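# Lift the printer's red lever fully upright

## Task

Push the red lever on the printer upward until it reaches its upper stop and points vertically, disturb nothing else in the scene, and finish with neither hand in contact with anything.

## Robot and tools

Robot: two arms on a table, left_arm on the +y side with base near (-0.032, +0.297, 0) m and right_arm near (-0.041, -0.255, 0) m. Each ends in a sixteen-motor hand: a right hand on right_arm and a mirrored left hand on left_arm. A camera stand sits behind the arms.

Scene frame: origin at table-top height, midway between the nominal bases; +x points out over the table, +y toward left_arm, +z up. Arm and image sides do not correspond. Reported hand positions (metres) and quaternions (wxyz) use this frame and may be off by a few centimetres, more at long reach.

Hand point axes (right hand; on the left hand +x is mirrored): +z runs along the straight fingers toward the tips, +x crosses the palm away from the thumb, +y points out of the palm face, which sits at y = -0.062 m. Straight fingertips end about 0.139 m beyond knuckles at z = -0.017 m. A rigid mast sticks out at the wrist on the palm side (x +0.05 to +0.10, z -0.16 to -0.11, out to y = +0.06 m; x sign flips on the left hand) and can strike things. Fingertips carry rubber caps.

execute_actions(actions, cameras): actions is a list of actions run one after another. One action lasts 0.5 s and is a table of at most 15 rows, one per 1/30 s control step; a short table repeats its final row to fill 15 steps. Every row is a single flat list of 48 numbers, each in [-1, 1], covering both arms even if one is idle:
1-6 left_arm dx, dy, dz, rx, ry, rz;
7-22 left hand motor goals;
23 left current_limit; 24 left speed;
25-30 right_arm dx..rz;
31-46 right hand motor goals;
47 right current_limit; 48 right speed.

Arm numbers are offsets, not poses. They are measured from that arm's Hand target at the start of the action, along that target's own axes. Every row in an action counts from the same start, not from the row before; the next action starts from the new Hand target, so repeating an offset keeps moving. Scale: 1.0 equals 0.6 m of translation or 180 degrees of rotation; rx, ry, rz form one rotation vector. Each step the commanded orientation is limited to 40 degrees from the measured one. The arm often stops short, and the right elbow sags under load; sending all zeros asks again for the target, and a remaining gap can be sent as a further offset. Tiny moves may not start. To relieve a push, command the target back beyond the current hand point.

Hand motor goals are absolute, not offsets. Order per hand: index_mcp, index_abd, index_pip, index_dip, middle_mcp, middle_abd, middle_pip, middle_dip, ring_mcp, ring_abd, ring_pip, ring_dip, thumb_cmc, thumb_axl, thumb_mcp, thumb_ipl. Each maps linearly between the hinge's two stops; going toward -1 curls fingers toward the palm. Straight values: _mcp +0.75, _abd 0.00, _pip +0.58, _dip +0.70, thumb_cmc +0.71, thumb_axl +0.68, thumb_mcp +0.23, thumb_ipl +0.17. A 0 is a real target, so to hold a hand unchanged resend its hand_goal, hand_current_limit and hand_speed. current_limit maps -1..+1 to 0..550 mA (minimum 11 mA) and also caps hinge speed; speed sets goal travel at (speed+1)/2 of 8.5 rad/s. Starting values are +0.4 and -0.6; the last values sent persist.

cameras: list of names (cam_head_left, cam_head_right, cam_high), ["all"], or []; omitted or null gives all cameras only for an empty actions list. An unknown name voids the call. An empty actions list just reports state and images.

Results per arm: end_effector_position, end_effector_quat_wxyz, Hand target (the base for the next offsets, after the orientation clip), joint positions, velocities (may say within noise), torques (include arm weight; numbers 3 and 4 wrap at ±28 N m), and step readings of position during motion. Per hand, one entry per motor in the order above: hand_goal, hand_measured, hand_current_ma (positive pushes toward -1), hand_state (moving, goal, blocked, overload), plus hand_current_limit and hand_speed. A motor at 495 mA or more for a net 5 s shuts off for 10 s. MOTOR HOT appears at 85 °C; at 100 °C the arm drops (OVER-TEMPERATURE FAULT) for 30-60 s or more. Long stretched poses and pushing at unreachable targets heat motors. If an arm stops, hand commands sent meanwhile are discarded.

zoom_image(camera, region): enlarges [x0, y0, x1, y1] pixels (origin top-left, at most 504 by 504) of one of the newest images from cam_head_left, cam_head_right or cam_high, each 672x504. Calibrations are given per camera and may be slightly off.

read_manual(section) returns licence texts only. finished_scene(scene=1) ends the scene permanently; the lever must already be upright and both hands clear.

Avoid: knocking anything off the table, slamming or hard pressing into the printer or fixed objects, any contact between the two arms or hands, and arm stops. The simulation keeps running while the operator thinks, holding the last command.

Each tool is called after "Request:" as name([rows], argument=value, ...), one row to a line, values as JSON.

## Session

Request:
execute_actions(actions=[])

Scene clock: 0.00 s.
left_arm: end_effector_position=(+0.4856, -0.1578, +0.3564) hand_goal=(+0.754, +0.000, +0.576, +0.696, +0.754, +0.000, +0.576, +0.696, +0.754, +0.000, +0.576, +0.696, +0.714, +0.678, +0.226, +0.168) hand_measured=(+0.754, +0.000, +0.576, +0.696, +0.754, +0.000, +0.576, +0.696, +0.754, +0.000, +0.576, +0.696, +0.714, +0.678, +0.226, +0.168) hand_current_ma=(+0, +0, +0, +0, +0, +0, +0, +0, +0, +0, +0, +0, +0, +0, +0, +0) hand_state=(goal, goal, goal, goal, goal, goal, goal, goal, goal, goal, goal, goal, goal, goal, goal, goal) hand_current_limit=0.40 hand_speed=-0.60 end_effector_quat_wxyz=(+0.432, +0.695, +0.351, -0.455) | right_arm: end_effector_position=(+0.5014, -0.4708, +0.2443) hand_goal=(+0.754, +0.000, +0.576, +0.696, +0.754, +0.000, +0.576, +0.696, +0.754, +0.000, +0.576, +0.696, +0.714, +0.678, +0.226, +0.168) hand_measured=(+0.754, +0.000, +0.576, +0.696, +0.754, +0.000, +0.576, +0.696, +0.754, +0.000, +0.576, +0.696, +0.714, +0.678, +0.226, +0.168) hand_current_ma=(+0, +0, +0, +0, +0, +0, +0, +0, +0, +0, +0, +0, +0, +0, +0, +0) hand_state=(goal, goal, goal, goal, goal, goal, goal, goal, goal, goal, goal, goal, goal, goal, goal, goal) hand_current_limit=0.40 hand_speed=-0.60 end_effector_quat_wxyz=(-0.074, +0.772, +0.389, +0.498)
Joint positions: left_arm=[-0.483 1.701 1.583 -0.858 1.31 -0.32] | right_arm=[-0.503 1.421 1.079 -0.638 -0.934 0.377]
Joint velocities: within noise
Joint torques (N m): no reading
Heat: left arm: hottest waist 31 °C; right arm: hottest waist 30 °C.
Hand target: left_arm +0.4896, -0.1599, +0.3639; +0.437, +0.697, +0.346, -0.451 | right_arm +0.5080, -0.4749, +0.2643; -0.060, +0.764, +0.396, +0.506

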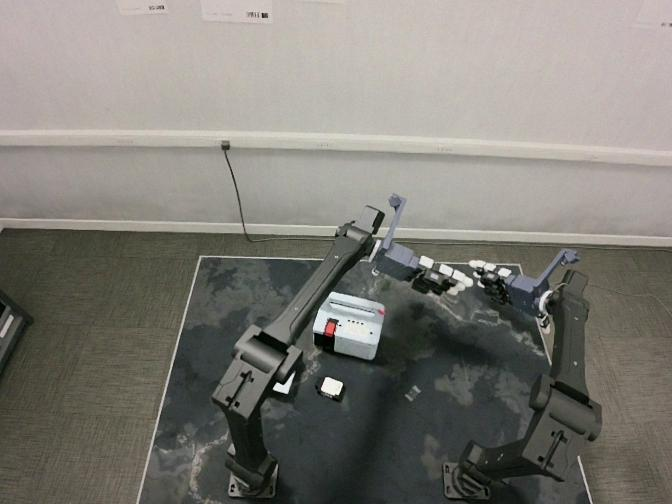

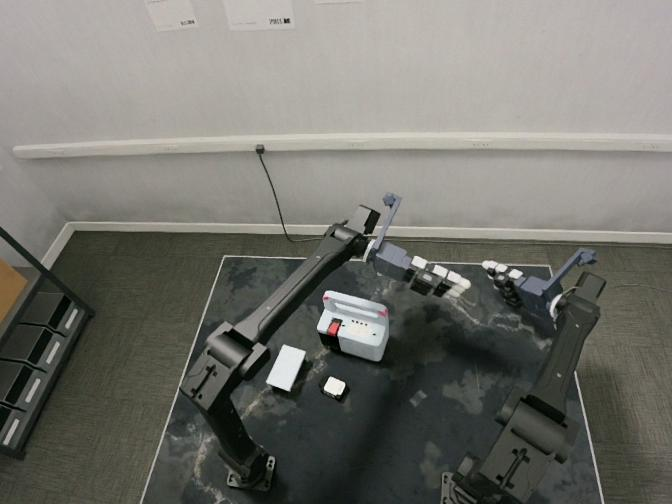

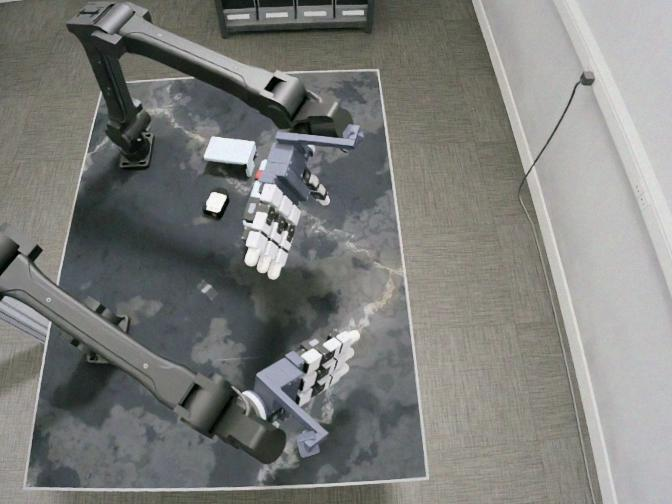

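Request:
zoom_image(camera="cam_head_left", region=[290, 270, 410, 380])

Request:
zoom_image(camera="cam_head_right", region=[290, 270, 410, 380])

Request:
zoom_image(camera="cam_high", region=[190, 110, 350, 290])

Scaled by 4.200 from the camera's 672x504 image, which has a finer 960x720 frame.

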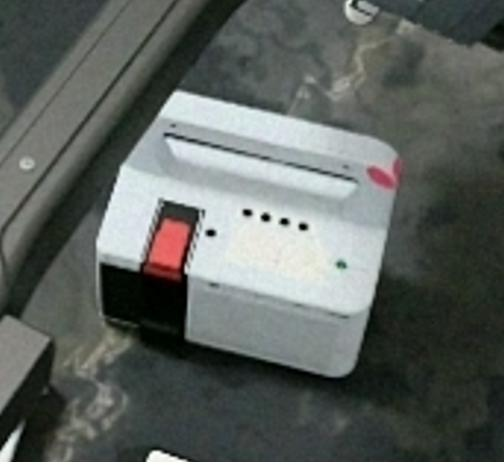

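Scaled by 4.200 from the camera's 672x504 image, which has a finer 960x720 frame.

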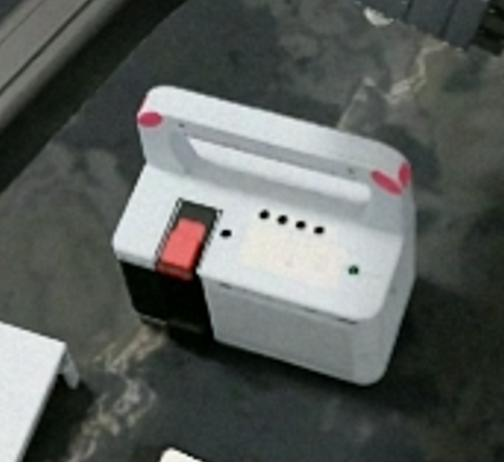

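Scaled by 2.800 from the camera's 672x504 image, which has a finer 960x720 frame.

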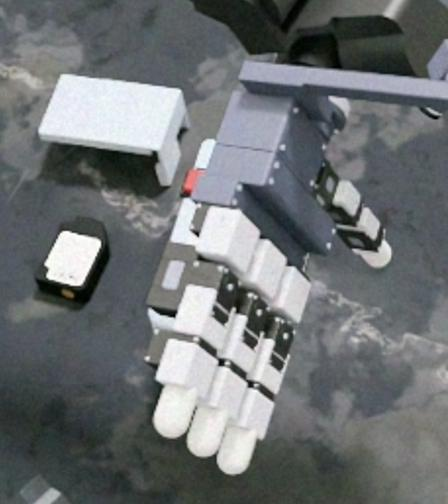

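Request:
execute_actions([
  [[-0.087,0.0277,-0.0197,0.0119,0.1081,-0.0267,0.754,0,0.576,0.696,-0.342,0,-0.737,-0.174,-0.342,0,-0.737,-0.174,0.714,0.678,0.226,0.168,0.4,-0.6,0,0,0,0,0,0,0.754,0,0.576,0.696,0.754,0,0.576,0.696,0.754,0,0.576,0.696,0.714,0.678,0.226,0.168,0.4,-0.6]],
  [[0,0,0,0.0119,0.1081,-0.0267,0.754,0,0.576,0.696,-0.342,0,-0.737,-0.174,-0.342,0,-0.737,-0.174,0.714,0.678,0.226,0.168,0.4,-0.6,0,0,0,0,0,0,0.754,0,0.576,0.696,0.754,0,0.576,0.696,0.754,0,0.576,0.696,0.714,0.678,0.226,0.168,0.4,-0.6]],
  [[0,0,0,0.0119,0.1081,-0.0267,0.754,0,0.576,0.696,-0.342,0,-0.737,-0.174,-0.342,0,-0.737,-0.174,0.714,0.678,0.226,0.168,0.4,-0.6,0,0,0,0,0,0,0.754,0,0.576,0.696,0.754,0,0.576,0.696,0.754,0,0.576,0.696,0.714,0.678,0.226,0.168,0.4,-0.6]],
  [[0,0,0,0.0119,0.1081,-0.0267,0.754,0,0.576,0.696,-0.342,0,-0.737,-0.174,-0.342,0,-0.737,-0.174,0.714,0.678,0.226,0.168,0.4,-0.6,0,0,0,0,0,0,0.754,0,0.576,0.696,0.754,0,0.576,0.696,0.754,0,0.576,0.696,0.714,0.678,0.226,0.168,0.4,-0.6]],
], cameras=["cam_high", "cam_head_right"])

Scene clock: 135.97 s.
left_arm: end_effector_position=(+0.4853, -0.1569, +0.4138) hand_goal=(+0.754, +0.000, +0.576, +0.696, -0.342, +0.000, -0.736, -0.174, -0.342, +0.000, -0.736, -0.174, +0.714, +0.678, +0.226, +0.168) hand_measured=(+0.756, +0.000, +0.576, +0.696, -0.326, +0.002, -0.734, -0.172, -0.326, +0.002, -0.734, -0.172, +0.714, +0.678, +0.222, +0.168) hand_current_ma=(+3, +2, +2, +0, +60, +7, +7, +6, +57, +6, +7, +7, +2, -2, -17, -1) hand_state=(goal, goal, goal, goal, goal, goal, goal, goal, goal, goal, goal, goal, goal, goal, goal, goal) hand_current_limit=0.40 hand_speed=-0.60 end_effector_quat_wxyz=(+0.153, +0.794, +0.588, +0.038) | right_arm: end_effector_position=(+0.5014, -0.4708, +0.2443) hand_goal=(+0.754, +0.000, +0.576, +0.696, +0.754, +0.000, +0.576, +0.696, +0.754, +0.000, +0.576, +0.696, +0.714, +0.678, +0.226, +0.168) hand_measured=(+0.754, +0.000, +0.576, +0.696, +0.754, +0.000, +0.576, +0.696, +0.754, +0.000, +0.576, +0.696, +0.714, +0.678, +0.226, +0.168) hand_current_ma=(-3, +2, +3, +0, -3, +2, +3, +0, -3, +2, +3, +0, +1, -3, -1, -2) hand_state=(goal, goal, goal, goal, goal, goal, goal, goal, goal, goal, goal, goal, goal, goal, goal, goal) hand_current_limit=0.40 hand_speed=-0.60 end_effector_quat_wxyz=(-0.074, +0.772, +0.389, +0.498)
Joint positions: left_arm=[-0.809 1.879 2.302 -1.68 -0.039 -0.516] | right_arm=[-0.503 1.421 1.079 -0.638 -0.934 0.377]
Joint torques (N m): left_arm=[-0.44 -15.38 12.18 0.54 -0.38 0.02] | right_arm=[0.67 -12.75 12.41 1.11 -0.99 -0.11]
Heat: left arm: hottest elbow 39 °C; right arm: hottest elbow 41 °C.
Hand target: left_arm +0.4896, -0.1599, +0.4201; +0.000, +0.790, +0.614, +0.000 | right_arm +0.5080, -0.4749, +0.2643; -0.060, +0.764, +0.396, +0.506
Off the commanded pose: left_arm 0.008 m, 18 deg | right_arm 0.021 m, 2 deg.
joint sent to its limit (left arm) — joint 4 (wrist pitch), lower limit. The joint targets are off in orientation, not in position.
Step readings (end_effector_position of left_arm | right_arm):
0: (+0.4856, -0.1578, +0.3564) | (+0.5014, -0.4708, +0.2443)
1: (+0.4865, -0.1573, +0.3552) | (+0.5014, -0.4708, +0.2443)
2: (+0.4907, -0.1545, +0.3508) | (+0.5014, -0.4708, +0.2443)
4: (+0.4976, -0.1479, +0.3404) | (+0.5014, -0.4708, +0.2443)
8: (+0.4974, -0.1424, +0.3557) | (+0.5014, -0.4708, +0.2443)
15: (+0.4822, -0.1491, +0.4150) | (+0.5014, -0.4708, +0.2443)
16: (+0.4815, -0.1483, +0.4191) | (+0.5014, -0.4708, +0.2443)
17: (+0.4844, -0.1448, +0.4195) | (+0.5014, -0.4708, +0.2443)
19: (+0.4915, -0.1372, +0.4179) | (+0.5014, -0.4708, +0.2443)
23: (+0.4929, -0.1382, +0.4187) | (+0.5014, -0.4708, +0.2443)
30: (+0.4835, -0.1545, +0.4119) | (+0.5014, -0.4708, +0.2443)
31: (+0.4846, -0.1540, +0.4100) | (+0.5014, -0.4708, +0.2443)
32: (+0.4891, -0.1497, +0.4075) | (+0.5014, -0.4708, +0.2443)
34: (+0.4993, -0.1403, +0.4048) | (+0.5014, -0.4708, +0.2443)
38: (+0.5007, -0.1406, +0.4071) | (+0.5014, -0.4708, +0.2443)
45: (+0.4823, -0.1588, +0.4119) | (+0.5014, -0.4708, +0.2443)
46: (+0.4826, -0.1582, +0.4124) | (+0.5014, -0.4708, +0.2443)
47: (+0.4864, -0.1536, +0.4130) | (+0.5014, -0.4708, +0.2443)
49: (+0.4952, -0.1430, +0.4166) | (+0.5014, -0.4708, +0.2443)
53: (+0.4970, -0.1403, +0.4191) | (+0.5014, -0.4708, +0.2443)
60: (+0.4851, -0.1567, +0.4149) | (+0.5014, -0.4708, +0.2443)
Images, in order (width x height): cam_head_right 672x504, cam_high 672x504.

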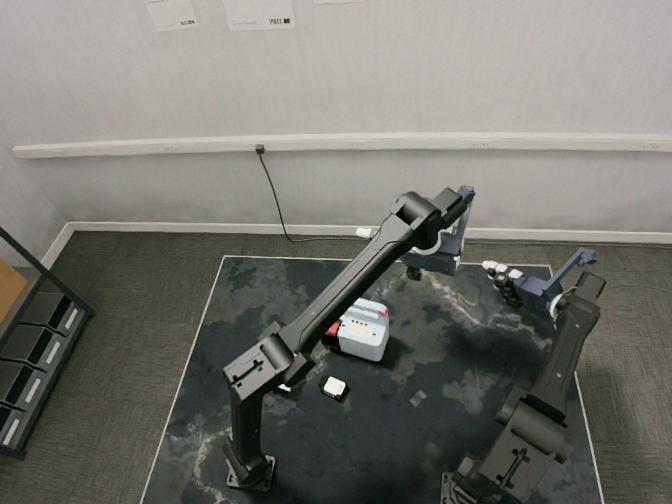

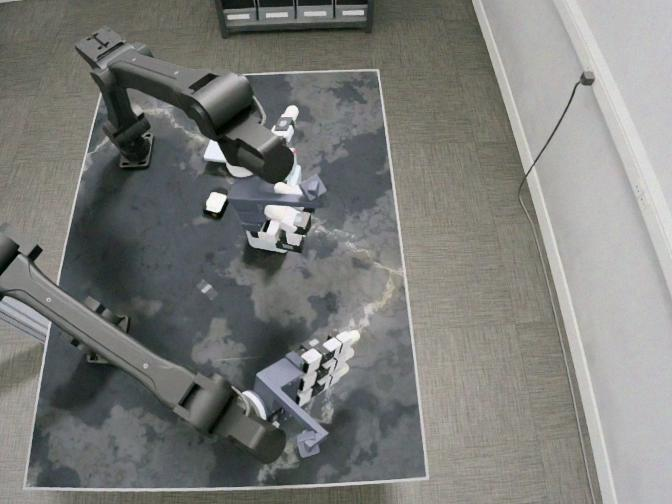

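Request:
execute_actions([
  [[0.1515,-0.0937,0,0,0,0,0.754,0,0.576,0.696,-0.342,0,-0.737,-0.174,-0.342,0,-0.737,-0.174,0.714,0.678,0.226,0.168,0.4,-0.6,0,0,0,0,0,0,0.754,0,0.576,0.696,0.754,0,0.576,0.696,0.754,0,0.576,0.696,0.714,0.678,0.226,0.168,0.4,-0.6]],
  [[0.1515,-0.0937,0,0,0,0,0.754,0,0.576,0.696,-0.342,0,-0.737,-0.174,-0.342,0,-0.737,-0.174,0.714,0.678,0.226,0.168,0.4,-0.6,0,0,0,0,0,0,0.754,0,0.576,0.696,0.754,0,0.576,0.696,0.754,0,0.576,0.696,0.714,0.678,0.226,0.168,0.4,-0.6]],
  [[0.1515,-0.0937,0,0,0,0,0.754,0,0.576,0.696,-0.342,0,-0.737,-0.174,-0.342,0,-0.737,-0.174,0.714,0.678,0.226,0.168,0.4,-0.6,0,0,0,0,0,0,0.754,0,0.576,0.696,0.754,0,0.576,0.696,0.754,0,0.576,0.696,0.714,0.678,0.226,0.168,0.4,-0.6]],
  [[0.1515,-0.0937,0,0,0,0,0.754,0,0.576,0.696,-0.342,0,-0.737,-0.174,-0.342,0,-0.737,-0.174,0.714,0.678,0.226,0.168,0.4,-0.6,0,0,0,0,0,0,0.754,0,0.576,0.696,0.754,0,0.576,0.696,0.754,0,0.576,0.696,0.714,0.678,0.226,0.168,0.4,-0.6]],
  [[0.1515,-0.0937,0,0,0,0,0.754,0,0.576,0.696,-0.342,0,-0.737,-0.174,-0.342,0,-0.737,-0.174,0.714,0.678,0.226,0.168,0.4,-0.6,0,0,0,0,0,0,0.754,0,0.576,0.696,0.754,0,0.576,0.696,0.754,0,0.576,0.696,0.714,0.678,0.226,0.168,0.4,-0.6]],
], cameras=["cam_high", "cam_head_right", "cam_head_left"])

Scene clock: 149.10 s.
left_arm: end_effector_position=(+0.3295, +0.3461, +0.4255) hand_goal=(+0.754, +0.000, +0.576, +0.696, -0.342, +0.000, -0.736, -0.174, -0.342, +0.000, -0.736, -0.174, +0.714, +0.678, +0.226, +0.168) hand_measured=(+0.754, +0.000, +0.576, +0.696, -0.328, +0.002, -0.734, -0.172, -0.328, +0.002, -0.734, -0.172, +0.716, +0.678, +0.222, +0.168) hand_current_ma=(+0, +1, +2, +0, +51, +5, +7, +6, +50, +5, +7, +7, +3, -2, -17, -1) hand_state=(goal, goal, goal, goal, goal, goal, goal, goal, goal, goal, goal, goal, goal, goal, goal, goal) hand_current_limit=0.40 hand_speed=-0.60 end_effector_quat_wxyz=(+0.077, +0.776, +0.612, +0.133) | right_arm: end_effector_position=(+0.5014, -0.4708, +0.2443) hand_goal=(+0.754, +0.000, +0.576, +0.696, +0.754, +0.000, +0.576, +0.696, +0.754, +0.000, +0.576, +0.696, +0.714, +0.678, +0.226, +0.168) hand_measured=(+0.754, +0.000, +0.576, +0.696, +0.754, +0.000, +0.576, +0.696, +0.754, +0.000, +0.576, +0.696, +0.714, +0.678, +0.226, +0.168) hand_current_ma=(-3, +2, +3, +0, -3, +2, +3, +0, -3, +2, +3, +0, +1, -3, -1, -2) hand_state=(goal, goal, goal, goal, goal, goal, goal, goal, goal, goal, goal, goal, goal, goal, goal, goal) hand_current_limit=0.40 hand_speed=-0.60 end_effector_quat_wxyz=(-0.074, +0.772, +0.389, +0.498)
Joint positions: left_arm=[0.188 0.955 1.376 -1.684 0.011 0.412] | right_arm=[-0.503 1.421 1.079 -0.638 -0.934 0.377]
Joint torques (N m): left_arm=[1.08 -1.55 8.34 0.76 0.03 0.12] | right_arm=[1.14 -13.63 12.33 1.17 -0.98 -0.08]
Heat: left arm: hottest elbow 39 °C; right arm: hottest elbow 41 °C.
Hand target: left_arm +0.3294, +0.3500, +0.4207; +0.000, +0.790, +0.614, +0.000 | right_arm +0.5080, -0.4749, +0.2643; -0.060, +0.764, +0.396, +0.506
Off the commanded pose: left_arm 0.006 m, 18 deg | right_arm 0.021 m, 2 deg.
joint sent to its limit (left arm) — joint 4 (wrist pitch), lower limit. The joint targets are off in orientation, not in position.
Step readings (end_effector_position of left_arm | right_arm):
0: (+0.4853, -0.1569, +0.4138) | (+0.5014, -0.4708, +0.2443)
1: (+0.4853, -0.1569, +0.4138) | (+0.5014, -0.4708, +0.2443)
2: (+0.4847, -0.1551, +0.4128) | (+0.5014, -0.4708, +0.2443)
4: (+0.4771, -0.1437, +0.4050) | (+0.5014, -0.4708, +0.2443)
8: (+0.4671, -0.1043, +0.4013) | (+0.5014, -0.4708, +0.2443)
15: (+0.4604, -0.0563, +0.4353) | (+0.5014, -0.4708, +0.2443)
16: (+0.4583, -0.0546, +0.4378) | (+0.5014, -0.4708, +0.2443)
17: (+0.4555, -0.0503, +0.4374) | (+0.5014, -0.4708, +0.2443)
19: (+0.4432, -0.0366, +0.4273) | (+0.5014, -0.4708, +0.2443)
23: (+0.4329, +0.0069, +0.4155) | (+0.5014, -0.4708, +0.2443)
30: (+0.4279, +0.0461, +0.4311) | (+0.5014, -0.4708, +0.2443)
31: (+0.4265, +0.0466, +0.4318) | (+0.5014, -0.4708, +0.2443)
32: (+0.4241, +0.0494, +0.4302) | (+0.5014, -0.4708, +0.2443)
34: (+0.4144, +0.0628, +0.4195) | (+0.5014, -0.4708, +0.2443)
38: (+0.4047, +0.1131, +0.4109) | (+0.5014, -0.4708, +0.2443)
45: (+0.3930, +0.1477, +0.4339) | (+0.5014, -0.4708, +0.2443)
46: (+0.3918, +0.1480, +0.4347) | (+0.5014, -0.4708, +0.2443)
47: (+0.3899, +0.1498, +0.4331) | (+0.5014, -0.4708, +0.2443)
49: (+0.3834, +0.1659, +0.4226) | (+0.5014, -0.4708, +0.2443)
53: (+0.3738, +0.2236, +0.4134) | (+0.5014, -0.4708, +0.2443)
60: (+0.3605, +0.2478, +0.4323) | (+0.5014, -0.4708, +0.2443)
61: (+0.3598, +0.2476, +0.4327) | (+0.5014, -0.4708, +0.2443)
62: (+0.3589, +0.2495, +0.4312) | (+0.5014, -0.4708, +0.2443)
64: (+0.3542, +0.2696, +0.4236) | (+0.5014, -0.4708, +0.2443)
68: (+0.3396, +0.3320, +0.4171) | (+0.5014, -0.4708, +0.2443)
75: (+0.3291, +0.3509, +0.4259) | (+0.5014, -0.4708, +0.2443)

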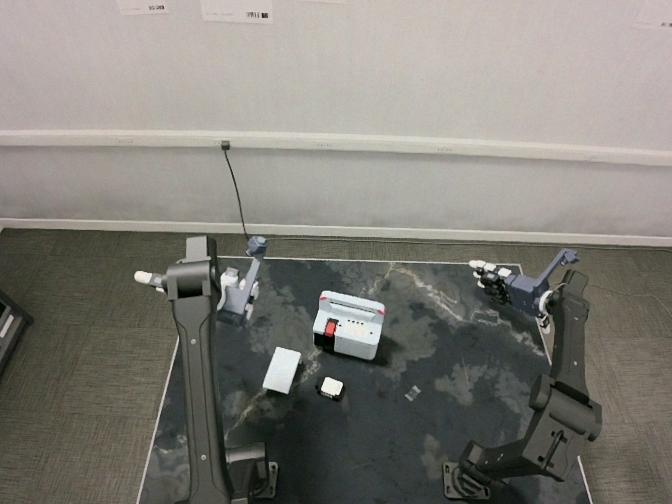

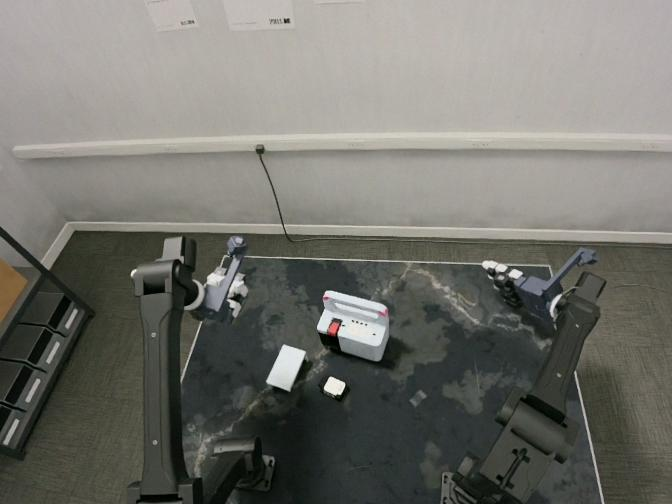

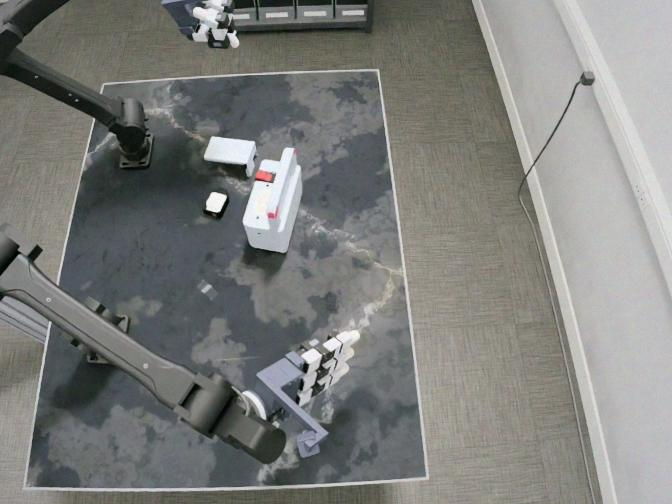

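Request:
zoom_image(camera="cam_head_left", region=[300, 280, 400, 370])

Request:
zoom_image(camera="cam_head_right", region=[305, 280, 405, 370])

Request:
zoom_image(camera="cam_high", region=[200, 130, 320, 260])

Scaled by 5.040 from the camera's 672x504 image, which has a finer 960x720 frame.

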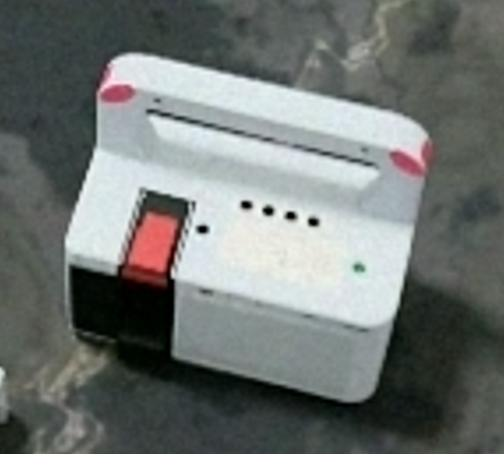

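Scaled by 5.040 from the camera's 672x504 image, which has a finer 960x720 frame.

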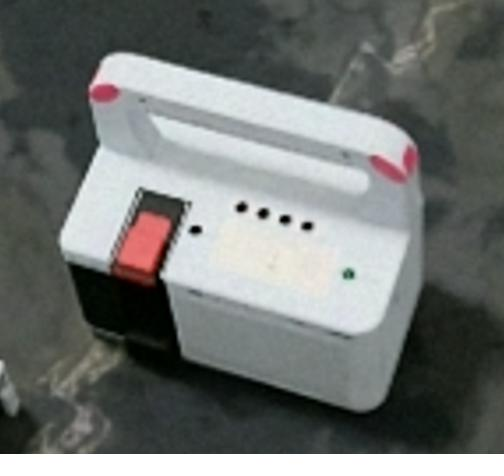

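Scaled by 3.877 from the camera's 672x504 image, which has a finer 960x720 frame.

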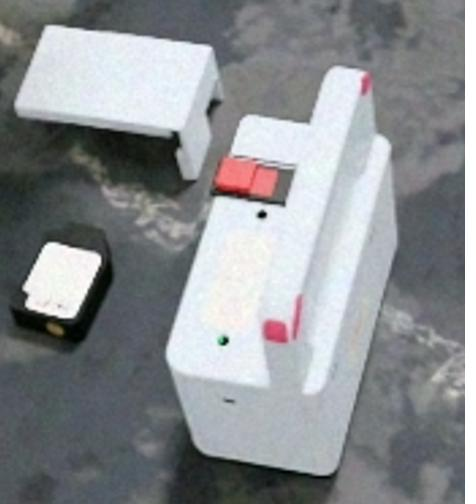

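Request:
zoom_image(camera="cam_head_left", region=[312, 312, 347, 352])

Request:
zoom_image(camera="cam_head_right", region=[315, 312, 350, 352])

Request:
zoom_image(camera="cam_high", region=[245, 155, 290, 200])

Scaled by 12.600 from the camera's 672x504 image, which has a finer 960x720 frame.

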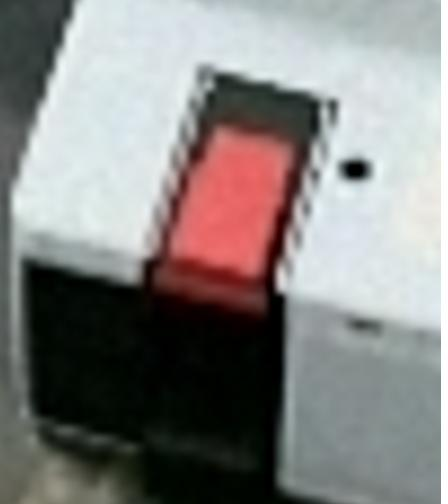

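Scaled by 12.600 from the camera's 672x504 image, which has a finer 960x720 frame.

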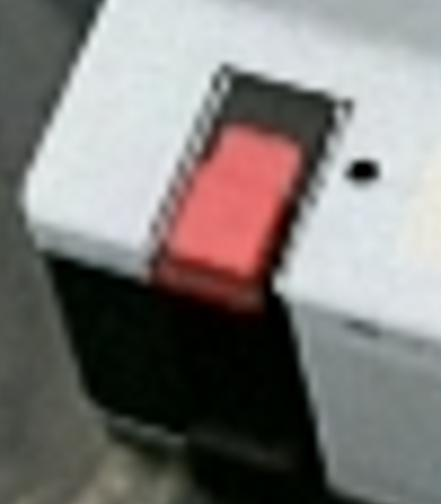

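Scaled by 11.200 from the camera's 672x504 image, which has a finer 960x720 frame.

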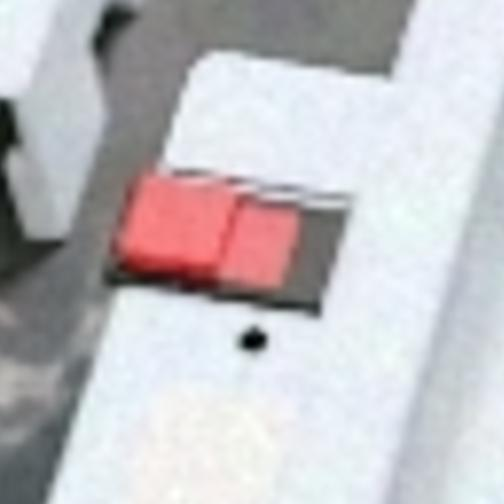

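Request:
execute_actions([
  [[-0.1403,-0.0028,0.0948,0,0,0,0.343,0,0.139,0.261,-0.342,0,-0.737,-0.174,-0.342,0,-0.737,-0.174,0.714,0.678,0.226,0.168,0.4,-0.6,0,0,0,0,0,0,0.754,0,0.576,0.696,0.754,0,0.576,0.696,0.754,0,0.576,0.696,0.714,0.678,0.226,0.168,0.4,-0.6]],
  [[-0.1403,-0.0028,0.0948,0,0,0,0.343,0,0.139,0.261,-0.342,0,-0.737,-0.174,-0.342,0,-0.737,-0.174,0.714,0.678,0.226,0.168,0.4,-0.6,0,0,0,0,0,0,0.754,0,0.576,0.696,0.754,0,0.576,0.696,0.754,0,0.576,0.696,0.714,0.678,0.226,0.168,0.4,-0.6]],
  [[-0.1403,-0.0028,0.0948,0,0,0,0.343,0,0.139,0.261,-0.342,0,-0.737,-0.174,-0.342,0,-0.737,-0.174,0.714,0.678,0.226,0.168,0.4,-0.6,0,0,0,0,0,0,0.754,0,0.576,0.696,0.754,0,0.576,0.696,0.754,0,0.576,0.696,0.714,0.678,0.226,0.168,0.4,-0.6]],
], cameras=["cam_high", "cam_head_right", "cam_head_left"])

Scene clock: 259.67 s.
left_arm: end_effector_position=(+0.2610, +0.1101, +0.2497) hand_goal=(+0.344, +0.000, +0.140, +0.262, -0.342, +0.000, -0.736, -0.174, -0.342, +0.000, -0.736, -0.174, +0.714, +0.678, +0.226, +0.168) hand_measured=(+0.352, +0.000, +0.146, +0.264, -0.328, +0.002, -0.734, -0.172, -0.330, +0.002, -0.734, -0.172, +0.716, +0.678, +0.222, +0.168) hand_current_ma=(+31, +1, +17, +8, +49, +5, +7, +6, +47, +5, +7, +7, +4, -2, -17, -1) hand_state=(goal, goal, goal, goal, goal, goal, goal, goal, goal, goal, goal, goal, goal, goal, goal, goal) hand_current_limit=0.40 hand_speed=-0.60 end_effector_quat_wxyz=(-0.005, +0.791, +0.612, -0.003) | right_arm: end_effector_position=(+0.5014, -0.4708, +0.2443) hand_goal=(+0.754, +0.000, +0.576, +0.696, +0.754, +0.000, +0.576, +0.696, +0.754, +0.000, +0.576, +0.696, +0.714, +0.678, +0.226, +0.168) hand_measured=(+0.754, +0.000, +0.576, +0.696, +0.754, +0.000, +0.576, +0.696, +0.754, +0.000, +0.576, +0.696, +0.714, +0.678, +0.226, +0.168) hand_current_ma=(-3, +2, +3, +0, -3, +2, +3, +0, -3, +2, +3, +0, +1, -3, -1, -2) hand_state=(goal, goal, goal, goal, goal, goal, goal, goal, goal, goal, goal, goal, goal, goal, goal, goal) hand_current_limit=0.40 hand_speed=-0.60 end_effector_quat_wxyz=(-0.074, +0.772, +0.389, +0.498)
Joint positions: left_arm=[-0.726 1.067 1.075 -1.589 0.003 -0.482] | right_arm=[-0.503 1.421 1.079 -0.638 -0.934 0.377]
Joint torques (N m): left_arm=[-0.91 -3.78 8.7 0.76 -0.41 -0.03] | right_arm=[0.85 -14.39 12.6 1.26 -0.9 -0.08]
Heat: left arm: hottest elbow 37 °C; right arm: hottest elbow 42 °C.
Hand target: left_arm +0.2622, +0.1067, +0.2497; +0.000, +0.790, +0.614, +0.000 | right_arm +0.5080, -0.4749, +0.2643; -0.060, +0.764, +0.396, +0.506
Off the commanded pose: left_arm 0.004 m, 1 deg | right_arm 0.021 m, 2 deg.
Step readings (end_effector_position of left_arm | right_arm):
0: (+0.3295, +0.3461, +0.4255) | (+0.5014, -0.4708, +0.2443)
1: (+0.3295, +0.3461, +0.4247) | (+0.5014, -0.4708, +0.2443)
2: (+0.3289, +0.3444, +0.4213) | (+0.5014, -0.4708, +0.2443)
4: (+0.3240, +0.3313, +0.4062) | (+0.5014, -0.4708, +0.2443)
8: (+0.3141, +0.2842, +0.3735) | (+0.5014, -0.4708, +0.2443)
15: (+0.3113, +0.2693, +0.3663) | (+0.5014, -0.4708, +0.2443)
16: (+0.3111, +0.2696, +0.3657) | (+0.5014, -0.4708, +0.2443)
17: (+0.3102, +0.2679, +0.3630) | (+0.5014, -0.4708, +0.2443)
19: (+0.3036, +0.2497, +0.3509) | (+0.5014, -0.4708, +0.2443)
23: (+0.2859, +0.1995, +0.3218) | (+0.5014, -0.4708, +0.2443)
30: (+0.2852, +0.1865, +0.3080) | (+0.5014, -0.4708, +0.2443)
31: (+0.2853, +0.1869, +0.3074) | (+0.5014, -0.4708, +0.2443)
32: (+0.2842, +0.1852, +0.3052) | (+0.5014, -0.4708, +0.2443)
34: (+0.2773, +0.1682, +0.2963) | (+0.5014, -0.4708, +0.2443)
38: (+0.2565, +0.1211, +0.2680) | (+0.5014, -0.4708, +0.2443)
45: (+0.2600, +0.1060, +0.2494) | (+0.5014, -0.4708, +0.2443)

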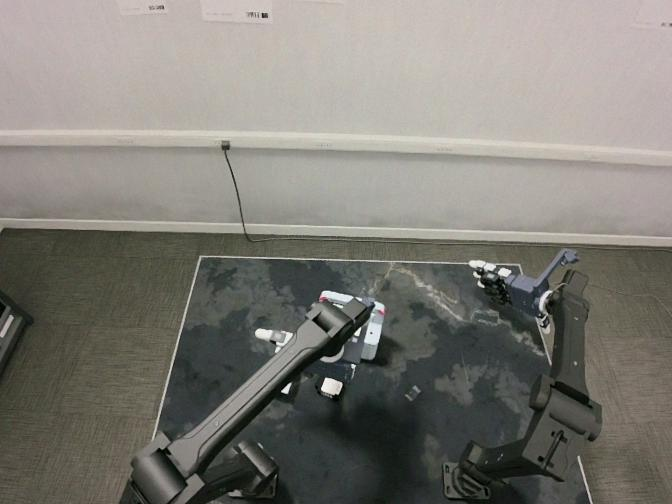

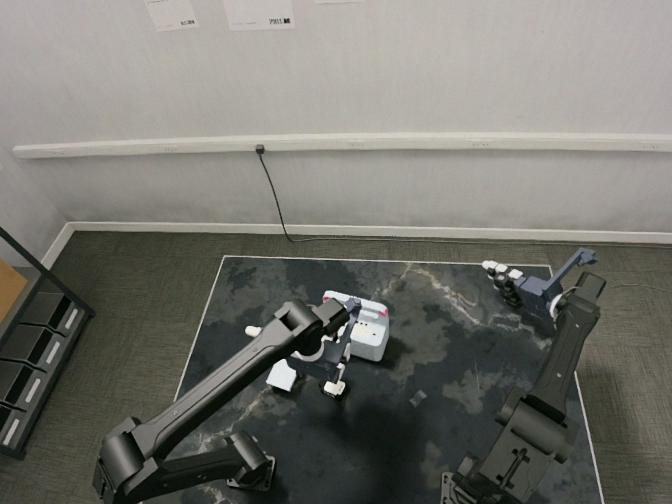

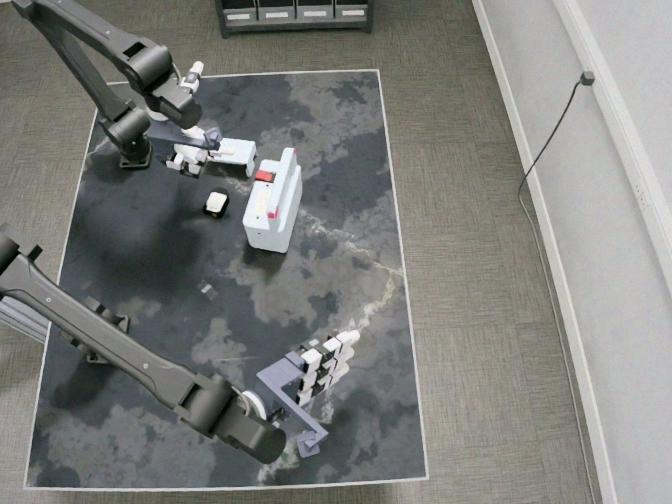

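Request:
zoom_image(camera="cam_high", region=[150, 110, 300, 230])

Request:
zoom_image(camera="cam_head_left", region=[280, 280, 400, 400])

Scaled by 3.360 from the camera's 672x504 image, which has a finer 960x720 frame.

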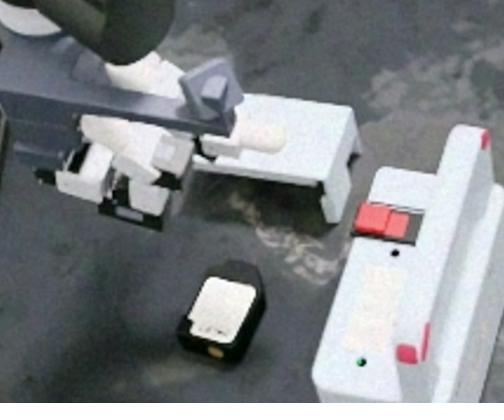

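Scaled by 4.200 from the camera's 672x504 image, which has a finer 960x720 frame.

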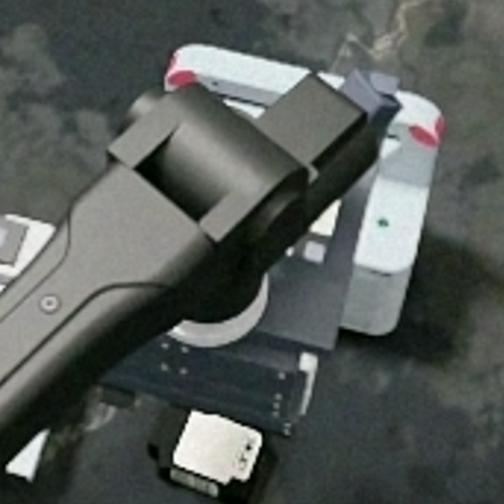

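Request:
execute_actions([
  [[0,0,0.08,0,0,0,0.343,0,0.139,0.261,-0.342,0,-0.737,-0.174,-0.342,0,-0.737,-0.174,0.714,0.678,0.226,0.168,0.4,-0.6,0,0,0,0,0,0,0.754,0,0.576,0.696,0.754,0,0.576,0.696,0.754,0,0.576,0.696,0.714,0.678,0.226,0.168,0.4,-0.6]],
  [[0,0.012,0.08,0,0,0,0.343,0,0.139,0.261,-0.342,0,-0.737,-0.174,-0.342,0,-0.737,-0.174,0.714,0.678,0.226,0.168,0.4,-0.6,0,0,0,0,0,0,0.754,0,0.576,0.696,0.754,0,0.576,0.696,0.754,0,0.576,0.696,0.714,0.678,0.226,0.168,0.4,-0.6]],
], cameras=["cam_high", "cam_head_right"])

Request:
zoom_image(camera="cam_high", region=[180, 140, 300, 220])

Request:
zoom_image(camera="cam_head_right", region=[280, 280, 400, 400])

Scene clock: 285.37 s.
left_arm: end_effector_position=(+0.2675, +0.1049, +0.1568) hand_goal=(+0.344, +0.000, +0.140, +0.262, -0.342, +0.000, -0.736, -0.174, -0.342, +0.000, -0.736, -0.174, +0.714, +0.678, +0.226, +0.168) hand_measured=(+0.352, +0.000, +0.146, +0.264, -0.328, +0.002, -0.734, -0.172, -0.330, +0.002, -0.734, -0.172, +0.716, +0.678, +0.222, +0.168) hand_current_ma=(+24, +1, +16, +8, +49, +5, +7, +6, +47, +5, +7, +7, +4, -2, -17, -1) hand_state=(goal, goal, goal, goal, goal, goal, goal, goal, goal, goal, goal, goal, goal, goal, goal, goal) hand_current_limit=0.40 hand_speed=-0.60 end_effector_quat_wxyz=(-0.001, +0.790, +0.613, -0.001) | right_arm: end_effector_position=(+0.5014, -0.4708, +0.2443) hand_goal=(+0.754, +0.000, +0.576, +0.696, +0.754, +0.000, +0.576, +0.696, +0.754, +0.000, +0.576, +0.696, +0.714, +0.678, +0.226, +0.168) hand_measured=(+0.754, +0.000, +0.576, +0.696, +0.754, +0.000, +0.576, +0.696, +0.754, +0.000, +0.576, +0.696, +0.714, +0.678, +0.226, +0.168) hand_current_ma=(-3, +2, +3, +0, -3, +2, +3, +0, -3, +2, +3, +0, +1, -3, -1, -2) hand_state=(goal, goal, goal, goal, goal, goal, goal, goal, goal, goal, goal, goal, goal, goal, goal, goal) hand_current_limit=0.40 hand_speed=-0.60 end_effector_quat_wxyz=(-0.074, +0.772, +0.389, +0.498)
Joint positions: left_arm=[-0.726 1.118 0.864 -1.319 0.001 -0.484] | right_arm=[-0.503 1.421 1.079 -0.638 -0.934 0.377]
Joint torques (N m): left_arm=[-0.09 -4.07 8.01 0.79 -0.39 0.1] | right_arm=[0.5 -12.63 12.52 1.14 -0.99 -0.12]
Heat: left arm: hottest elbow 37 °C; right arm: hottest elbow 42 °C.
Hand target: left_arm +0.2692, +0.1050, +0.1537; +0.000, +0.790, +0.614, +0.000 | right_arm +0.5080, -0.4749, +0.2643; -0.060, +0.764, +0.396, +0.506
Off the commanded pose: left_arm 0.004 m, 0 deg | right_arm 0.021 m, 2 deg.
Step readings (end_effector_position of left_arm | right_arm):
0: (+0.2610, +0.1101, +0.2497) | (+0.5014, -0.4708, +0.2443)
1: (+0.2611, +0.1100, +0.2496) | (+0.5014, -0.4708, +0.2443)
2: (+0.2621, +0.1093, +0.2473) | (+0.5014, -0.4708, +0.2443)
4: (+0.2638, +0.1077, +0.2387) | (+0.5014, -0.4708, +0.2443)
8: (+0.2597, +0.1115, +0.2119) | (+0.5014, -0.4708, +0.2443)
15: (+0.2622, +0.1096, +0.2055) | (+0.5014, -0.4708, +0.2443)
16: (+0.2624, +0.1093, +0.2054) | (+0.5014, -0.4708, +0.2443)
17: (+0.2633, +0.1085, +0.2030) | (+0.5014, -0.4708, +0.2443)
19: (+0.2657, +0.1065, +0.1950) | (+0.5014, -0.4708, +0.2443)
23: (+0.2636, +0.1084, +0.1678) | (+0.5014, -0.4708, +0.2443)
30: (+0.2669, +0.1054, +0.1566) | (+0.5014, -0.4708, +0.2443)
Images, in order (width x height): cam_head_right 672x504, cam_high 672x504.

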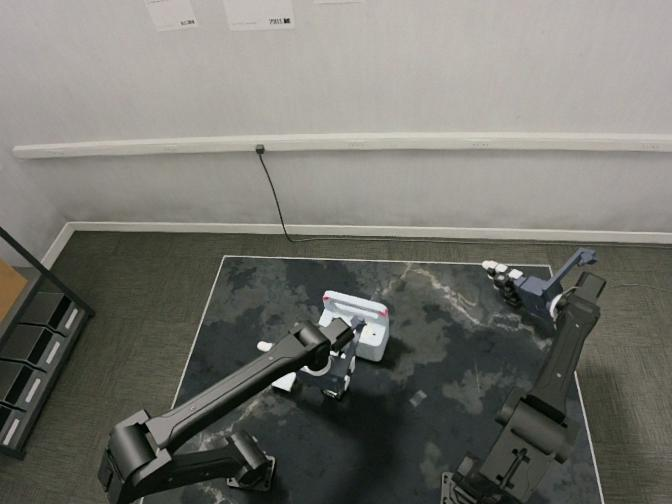

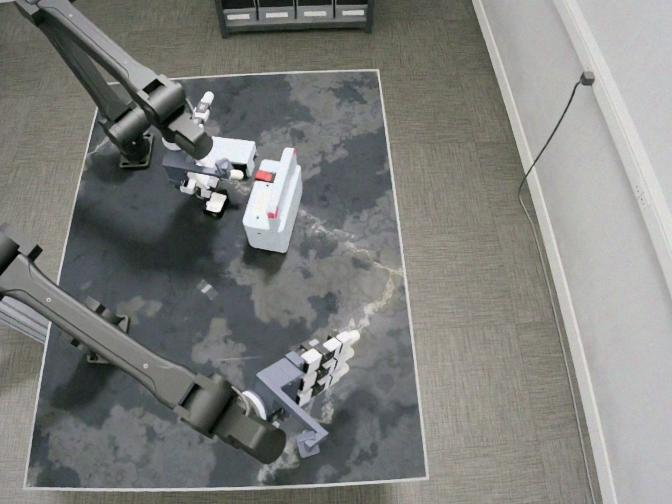

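Scaled by 4.200 from the camera's 672x504 image, which has a finer 960x720 frame.

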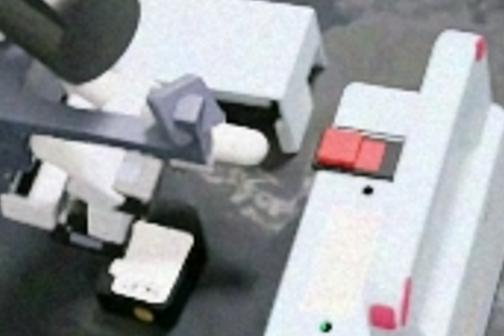

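Scaled by 4.200 from the camera's 672x504 image, which has a finer 960x720 frame.

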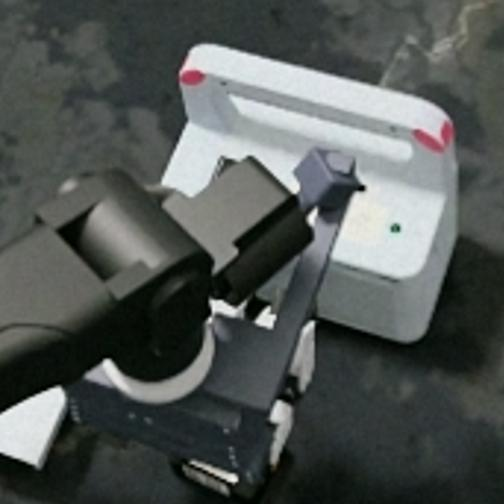

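Request:
execute_actions([
  [[0,0.025,0.012,0,0,0,0.343,0,0.139,0.261,-0.342,0,-0.737,-0.174,-0.342,0,-0.737,-0.174,0.714,0.678,0.226,0.168,0.4,-0.6,0,0,0,0,0,0,0.754,0,0.576,0.696,0.754,0,0.576,0.696,0.754,0,0.576,0.696,0.714,0.678,0.226,0.168,0.4,-0.6]],
  [[0,0.02,0,0,0,0,0.343,0,0.139,0.261,-0.342,0,-0.737,-0.174,-0.342,0,-0.737,-0.174,0.714,0.678,0.226,0.168,0.4,-0.6,0,0,0,0,0,0,0.754,0,0.576,0.696,0.754,0,0.576,0.696,0.754,0,0.576,0.696,0.714,0.678,0.226,0.168,0.4,-0.6]],
], cameras=["cam_high", "cam_head_left"])

Request:
zoom_image(camera="cam_high", region=[210, 145, 300, 205])

Request:
zoom_image(camera="cam_head_left", region=[280, 280, 400, 400])

Scene clock: 305.87 s.
left_arm: end_effector_position=(+0.2813, +0.1046, +0.1358) hand_goal=(+0.344, +0.000, +0.140, +0.262, -0.342, +0.000, -0.736, -0.174, -0.342, +0.000, -0.736, -0.174, +0.714, +0.678, +0.226, +0.168) hand_measured=(+0.352, +0.000, +0.146, +0.264, -0.328, +0.002, -0.734, -0.172, -0.330, +0.002, -0.734, -0.172, +0.716, +0.678, +0.222, +0.168) hand_current_ma=(+24, +1, +16, +8, +49, +5, +7, +6, +47, +5, +7, +7, +4, -2, -17, -1) hand_state=(goal, goal, goal, goal, goal, goal, goal, goal, goal, goal, goal, goal, goal, goal, goal, goal) hand_current_limit=0.40 hand_speed=-0.60 end_effector_quat_wxyz=(-0.017, +0.790, +0.613, -0.004) | right_arm: end_effector_position=(+0.5014, -0.4708, +0.2443) hand_goal=(+0.754, +0.000, +0.576, +0.696, +0.754, +0.000, +0.576, +0.696, +0.754, +0.000, +0.576, +0.696, +0.714, +0.678, +0.226, +0.168) hand_measured=(+0.754, +0.000, +0.576, +0.696, +0.754, +0.000, +0.576, +0.696, +0.754, +0.000, +0.576, +0.696, +0.714, +0.678, +0.226, +0.168) hand_current_ma=(-3, +2, +3, +0, -3, +2, +3, +0, -3, +2, +3, +0, +1, -3, -1, -2) hand_state=(goal, goal, goal, goal, goal, goal, goal, goal, goal, goal, goal, goal, goal, goal, goal, goal) hand_current_limit=0.40 hand_speed=-0.60 end_effector_quat_wxyz=(-0.074, +0.772, +0.389, +0.498)
Joint positions: left_arm=[-0.696 1.188 0.864 -1.281 0 -0.455] | right_arm=[-0.503 1.421 1.079 -0.638 -0.934 0.377]
Joint torques (N m): left_arm=[0.62 -4.54 10.82 0.59 -0.37 0.13] | right_arm=[0.56 -12.75 12.67 1.16 -0.98 -0.11]
Heat: left arm: hottest elbow 36 °C; right arm: hottest elbow 42 °C.
Hand target: left_arm +0.2953, +0.0983, +0.1465; +0.000, +0.790, +0.613, +0.000 | right_arm +0.5080, -0.4749, +0.2643; -0.060, +0.764, +0.396, +0.506
Off the commanded pose: left_arm 0.019 m, 2 deg | right_arm 0.021 m, 2 deg.
Step readings (end_effector_position of left_arm | right_arm):
0: (+0.2676, +0.1048, +0.1569) | (+0.5014, -0.4708, +0.2443)
1: (+0.2676, +0.1048, +0.1569) | (+0.5014, -0.4708, +0.2443)
2: (+0.2680, +0.1044, +0.1568) | (+0.5014, -0.4708, +0.2443)
4: (+0.2701, +0.1031, +0.1555) | (+0.5014, -0.4708, +0.2443)
8: (+0.2743, +0.1018, +0.1489) | (+0.5014, -0.4708, +0.2443)
15: (+0.2762, +0.1018, +0.1448) | (+0.5014, -0.4708, +0.2443)
16: (+0.2763, +0.1018, +0.1448) | (+0.5014, -0.4708, +0.2443)
17: (+0.2766, +0.1020, +0.1447) | (+0.5014, -0.4708, +0.2443)
19: (+0.2779, +0.1025, +0.1436) | (+0.5014, -0.4708, +0.2443)
23: (+0.2804, +0.1042, +0.1386) | (+0.5014, -0.4708, +0.2443)
30: (+0.2813, +0.1047, +0.1358) | (+0.5014, -0.4708, +0.2443)
Images, in order (width x height): cam_head_left 672x504, cam_high 672x504.

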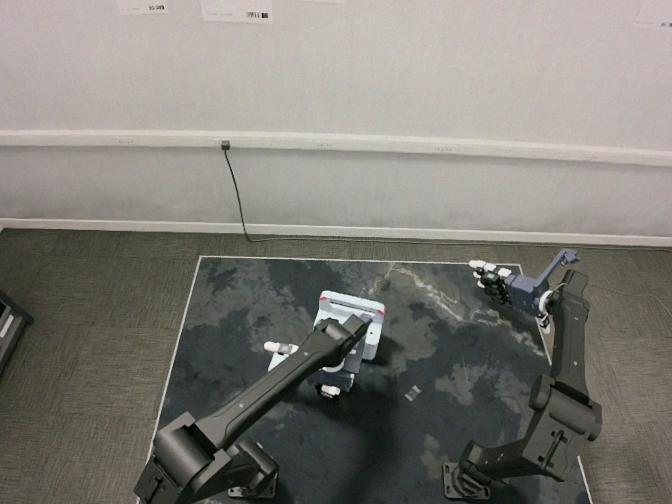

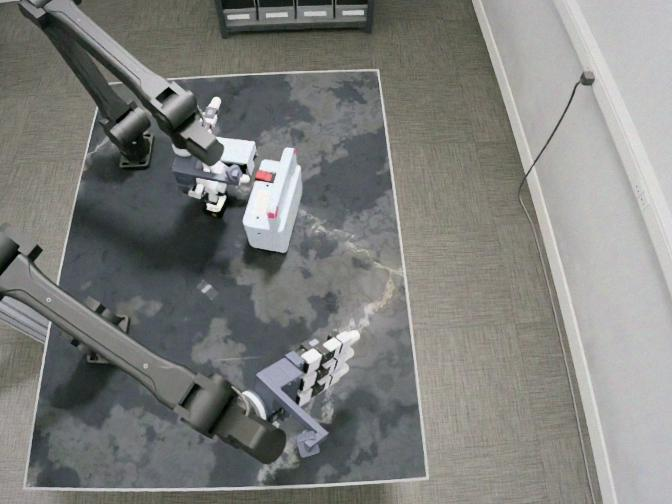

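Scaled by 5.600 from the camera's 672x504 image, which has a finer 960x720 frame.

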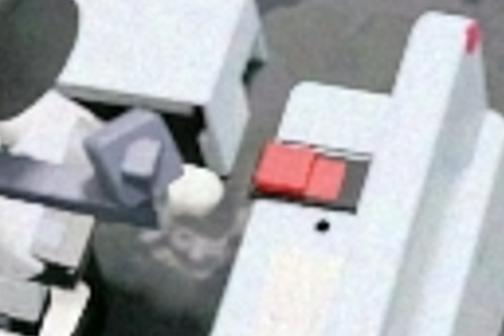

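Scaled by 4.200 from the camera's 672x504 image, which has a finer 960x720 frame.

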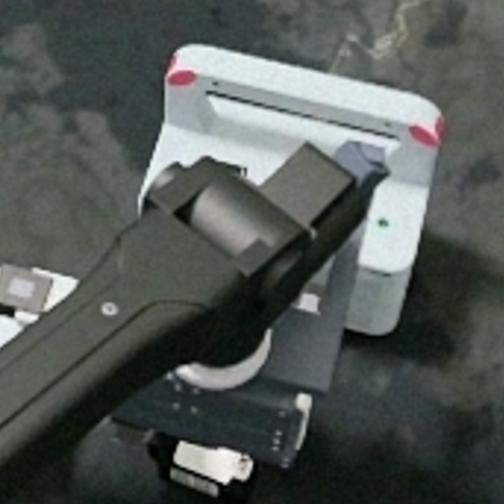

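Request:
execute_actions([
  [[0,0,0,0,0,0,0.343,0,0.139,0.261,-0.342,0,-0.737,-0.174,-0.342,0,-0.737,-0.174,0.714,0.678,0.226,0.168,0.4,-0.6,0,0,0,0,0,0,0.754,0,0.576,0.696,0.754,0,0.576,0.696,0.754,0,0.576,0.696,0.714,0.678,0.226,0.168,0.4,-0.6]],
])

Request:
zoom_image(camera="cam_head_left", region=[310, 370, 360, 410])

Scene clock: 354.13 s.
left_arm: end_effector_position=(+0.2813, +0.1046, +0.1357) hand_goal=(+0.344, +0.000, +0.140, +0.262, -0.342, +0.000, -0.736, -0.174, -0.342, +0.000, -0.736, -0.174, +0.714, +0.678, +0.226, +0.168) hand_measured=(+0.352, +0.000, +0.146, +0.264, -0.328, +0.002, -0.734, -0.172, -0.330, +0.002, -0.734, -0.172, +0.716, +0.678, +0.222, +0.168) hand_current_ma=(+24, +1, +16, +8, +49, +5, +7, +6, +47, +5, +7, +7, +4, -2, -17, -1) hand_state=(goal, goal, goal, goal, goal, goal, goal, goal, goal, goal, goal, goal, goal, goal, goal, goal) hand_current_limit=0.40 hand_speed=-0.60 end_effector_quat_wxyz=(-0.017, +0.790, +0.613, -0.004) | right_arm: end_effector_position=(+0.5014, -0.4708, +0.2443) hand_goal=(+0.754, +0.000, +0.576, +0.696, +0.754, +0.000, +0.576, +0.696, +0.754, +0.000, +0.576, +0.696, +0.714, +0.678, +0.226, +0.168) hand_measured=(+0.754, +0.000, +0.576, +0.696, +0.754, +0.000, +0.576, +0.696, +0.754, +0.000, +0.576, +0.696, +0.714, +0.678, +0.226, +0.168) hand_current_ma=(-3, +2, +3, +0, -3, +2, +3, +0, -3, +2, +3, +0, +1, -3, -1, -2) hand_state=(goal, goal, goal, goal, goal, goal, goal, goal, goal, goal, goal, goal, goal, goal, goal, goal) hand_current_limit=0.40 hand_speed=-0.60 end_effector_quat_wxyz=(-0.074, +0.772, +0.389, +0.498)
Joint positions: left_arm=[-0.696 1.188 0.864 -1.281 0 -0.454] | right_arm=[-0.503 1.421 1.079 -0.638 -0.934 0.377]
Joint torques (N m): left_arm=[0.67 -4.78 10.88 0.73 -0.37 0.16] | right_arm=[1.26 -13.68 12.55 1.18 -1.01 -0.13]
Heat: left arm: hottest elbow 38 °C; right arm: hottest elbow 43 °C.
Hand target: left_arm +0.2953, +0.0983, +0.1465; +0.000, +0.790, +0.613, +0.000 | right_arm +0.5080, -0.4749, +0.2643; -0.060, +0.764, +0.396, +0.506
Off the commanded pose: left_arm 0.019 m, 2 deg | right_arm 0.021 m, 2 deg.
Step readings (end_effector_position of left_arm | right_arm):
0: (+0.2813, +0.1046, +0.1357) | (+0.5014, -0.4708, +0.2443)
1: (+0.2813, +0.1046, +0.1357) | (+0.5014, -0.4708, +0.2443)
2: (+0.2813, +0.1046, +0.1357) | (+0.5014, -0.4708, +0.2443)
4: (+0.2813, +0.1046, +0.1357) | (+0.5014, -0.4708, +0.2443)
8: (+0.2813, +0.1046, +0.1357) | (+0.5014, -0.4708, +0.2443)
15: (+0.2813, +0.1046, +0.1357) | (+0.5014, -0.4708, +0.2443)

Scaled by 10.080 from the camera's 672x504 image, which has a finer 960x720 frame.
This view is cut from an older image: the scene may have changed since it was taken.

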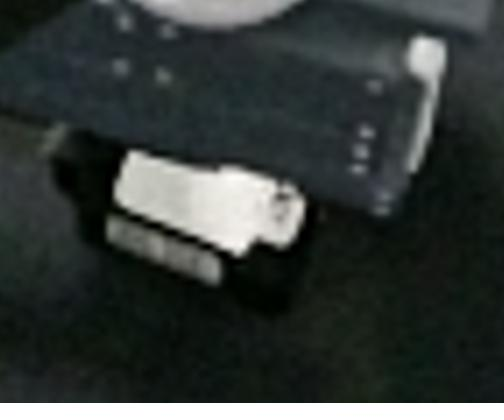

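Request:
execute_actions([
  [[0,0,-0.012,0,0,0,0.343,0,0.139,0.261,-0.342,0,-0.737,-0.174,-0.342,0,-0.737,-0.174,0.714,0.678,0.226,0.168,0.4,-0.6,0,0,0,0,0,0,0.754,0,0.576,0.696,0.754,0,0.576,0.696,0.754,0,0.576,0.696,0.714,0.678,0.226,0.168,0.4,-0.6]],
], cameras=["cam_high"])

Request:
zoom_image(camera="cam_high", region=[210, 145, 300, 205])

Scene clock: 371.00 s.
left_arm: end_effector_position=(+0.2813, +0.1046, +0.1357) hand_goal=(+0.344, +0.000, +0.140, +0.262, -0.342, +0.000, -0.736, -0.174, -0.342, +0.000, -0.736, -0.174, +0.714, +0.678, +0.226, +0.168) hand_measured=(+0.352, +0.000, +0.146, +0.264, -0.328, +0.002, -0.734, -0.172, -0.330, +0.002, -0.734, -0.172, +0.716, +0.678, +0.222, +0.168) hand_current_ma=(+24, +1, +16, +8, +49, +5, +7, +6, +47, +5, +7, +7, +4, -2, -17, -1) hand_state=(goal, goal, goal, goal, goal, goal, goal, goal, goal, goal, goal, goal, goal, goal, goal, goal) hand_current_limit=0.40 hand_speed=-0.60 end_effector_quat_wxyz=(-0.017, +0.790, +0.613, -0.004) | right_arm: end_effector_position=(+0.5014, -0.4708, +0.2443) hand_goal=(+0.754, +0.000, +0.576, +0.696, +0.754, +0.000, +0.576, +0.696, +0.754, +0.000, +0.576, +0.696, +0.714, +0.678, +0.226, +0.168) hand_measured=(+0.754, +0.000, +0.576, +0.696, +0.754, +0.000, +0.576, +0.696, +0.754, +0.000, +0.576, +0.696, +0.714, +0.678, +0.226, +0.168) hand_current_ma=(-3, +2, +3, +0, -3, +2, +3, +0, -3, +2, +3, +0, +1, -3, -1, -2) hand_state=(goal, goal, goal, goal, goal, goal, goal, goal, goal, goal, goal, goal, goal, goal, goal, goal) hand_current_limit=0.40 hand_speed=-0.60 end_effector_quat_wxyz=(-0.074, +0.772, +0.389, +0.498)
Joint positions: left_arm=[-0.696 1.188 0.864 -1.281 0 -0.454] | right_arm=[-0.503 1.421 1.079 -0.638 -0.934 0.377]
Joint torques (N m): left_arm=[1.03 -5.07 11.95 -0.08 -0.38 0.14] | right_arm=[0.38 -13.74 12.66 1.35 -0.98 -0.14]
Heat: left arm: hottest elbow 38 °C; right arm: hottest elbow 43 °C.
Hand target: left_arm +0.2953, +0.0983, +0.1537; +0.000, +0.790, +0.613, +0.000 | right_arm +0.5080, -0.4749, +0.2643; -0.060, +0.764, +0.396, +0.506
Off the commanded pose: left_arm 0.024 m, 2 deg | right_arm 0.021 m, 2 deg.
Step readings (end_effector_position of left_arm | right_arm):
0: (+0.2813, +0.1046, +0.1357) | (+0.5014, -0.4708, +0.2443)
1: (+0.2813, +0.1046, +0.1357) | (+0.5014, -0.4708, +0.2443)
2: (+0.2813, +0.1046, +0.1357) | (+0.5014, -0.4708, +0.2443)
4: (+0.2813, +0.1046, +0.1357) | (+0.5014, -0.4708, +0.2443)
8: (+0.2813, +0.1046, +0.1357) | (+0.5014, -0.4708, +0.2443)
15: (+0.2813, +0.1046, +0.1357) | (+0.5014, -0.4708, +0.2443)
Images, in order (width x height): cam_high 672x504.

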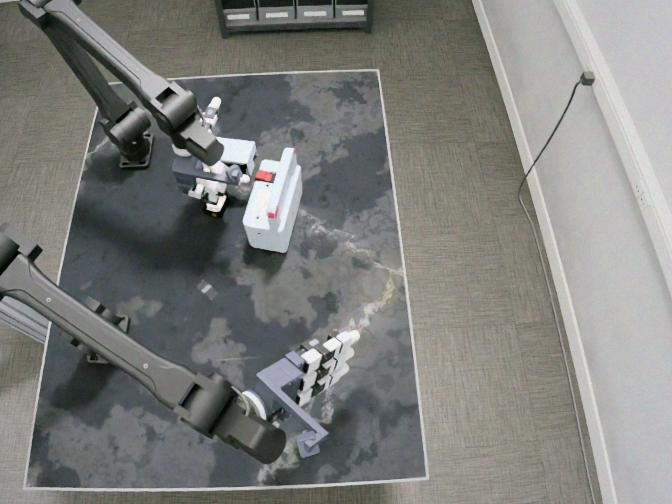

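Scaled by 5.600 from the camera's 672x504 image, which has a finer 960x720 frame.

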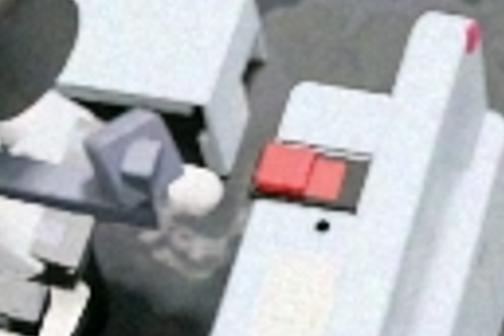

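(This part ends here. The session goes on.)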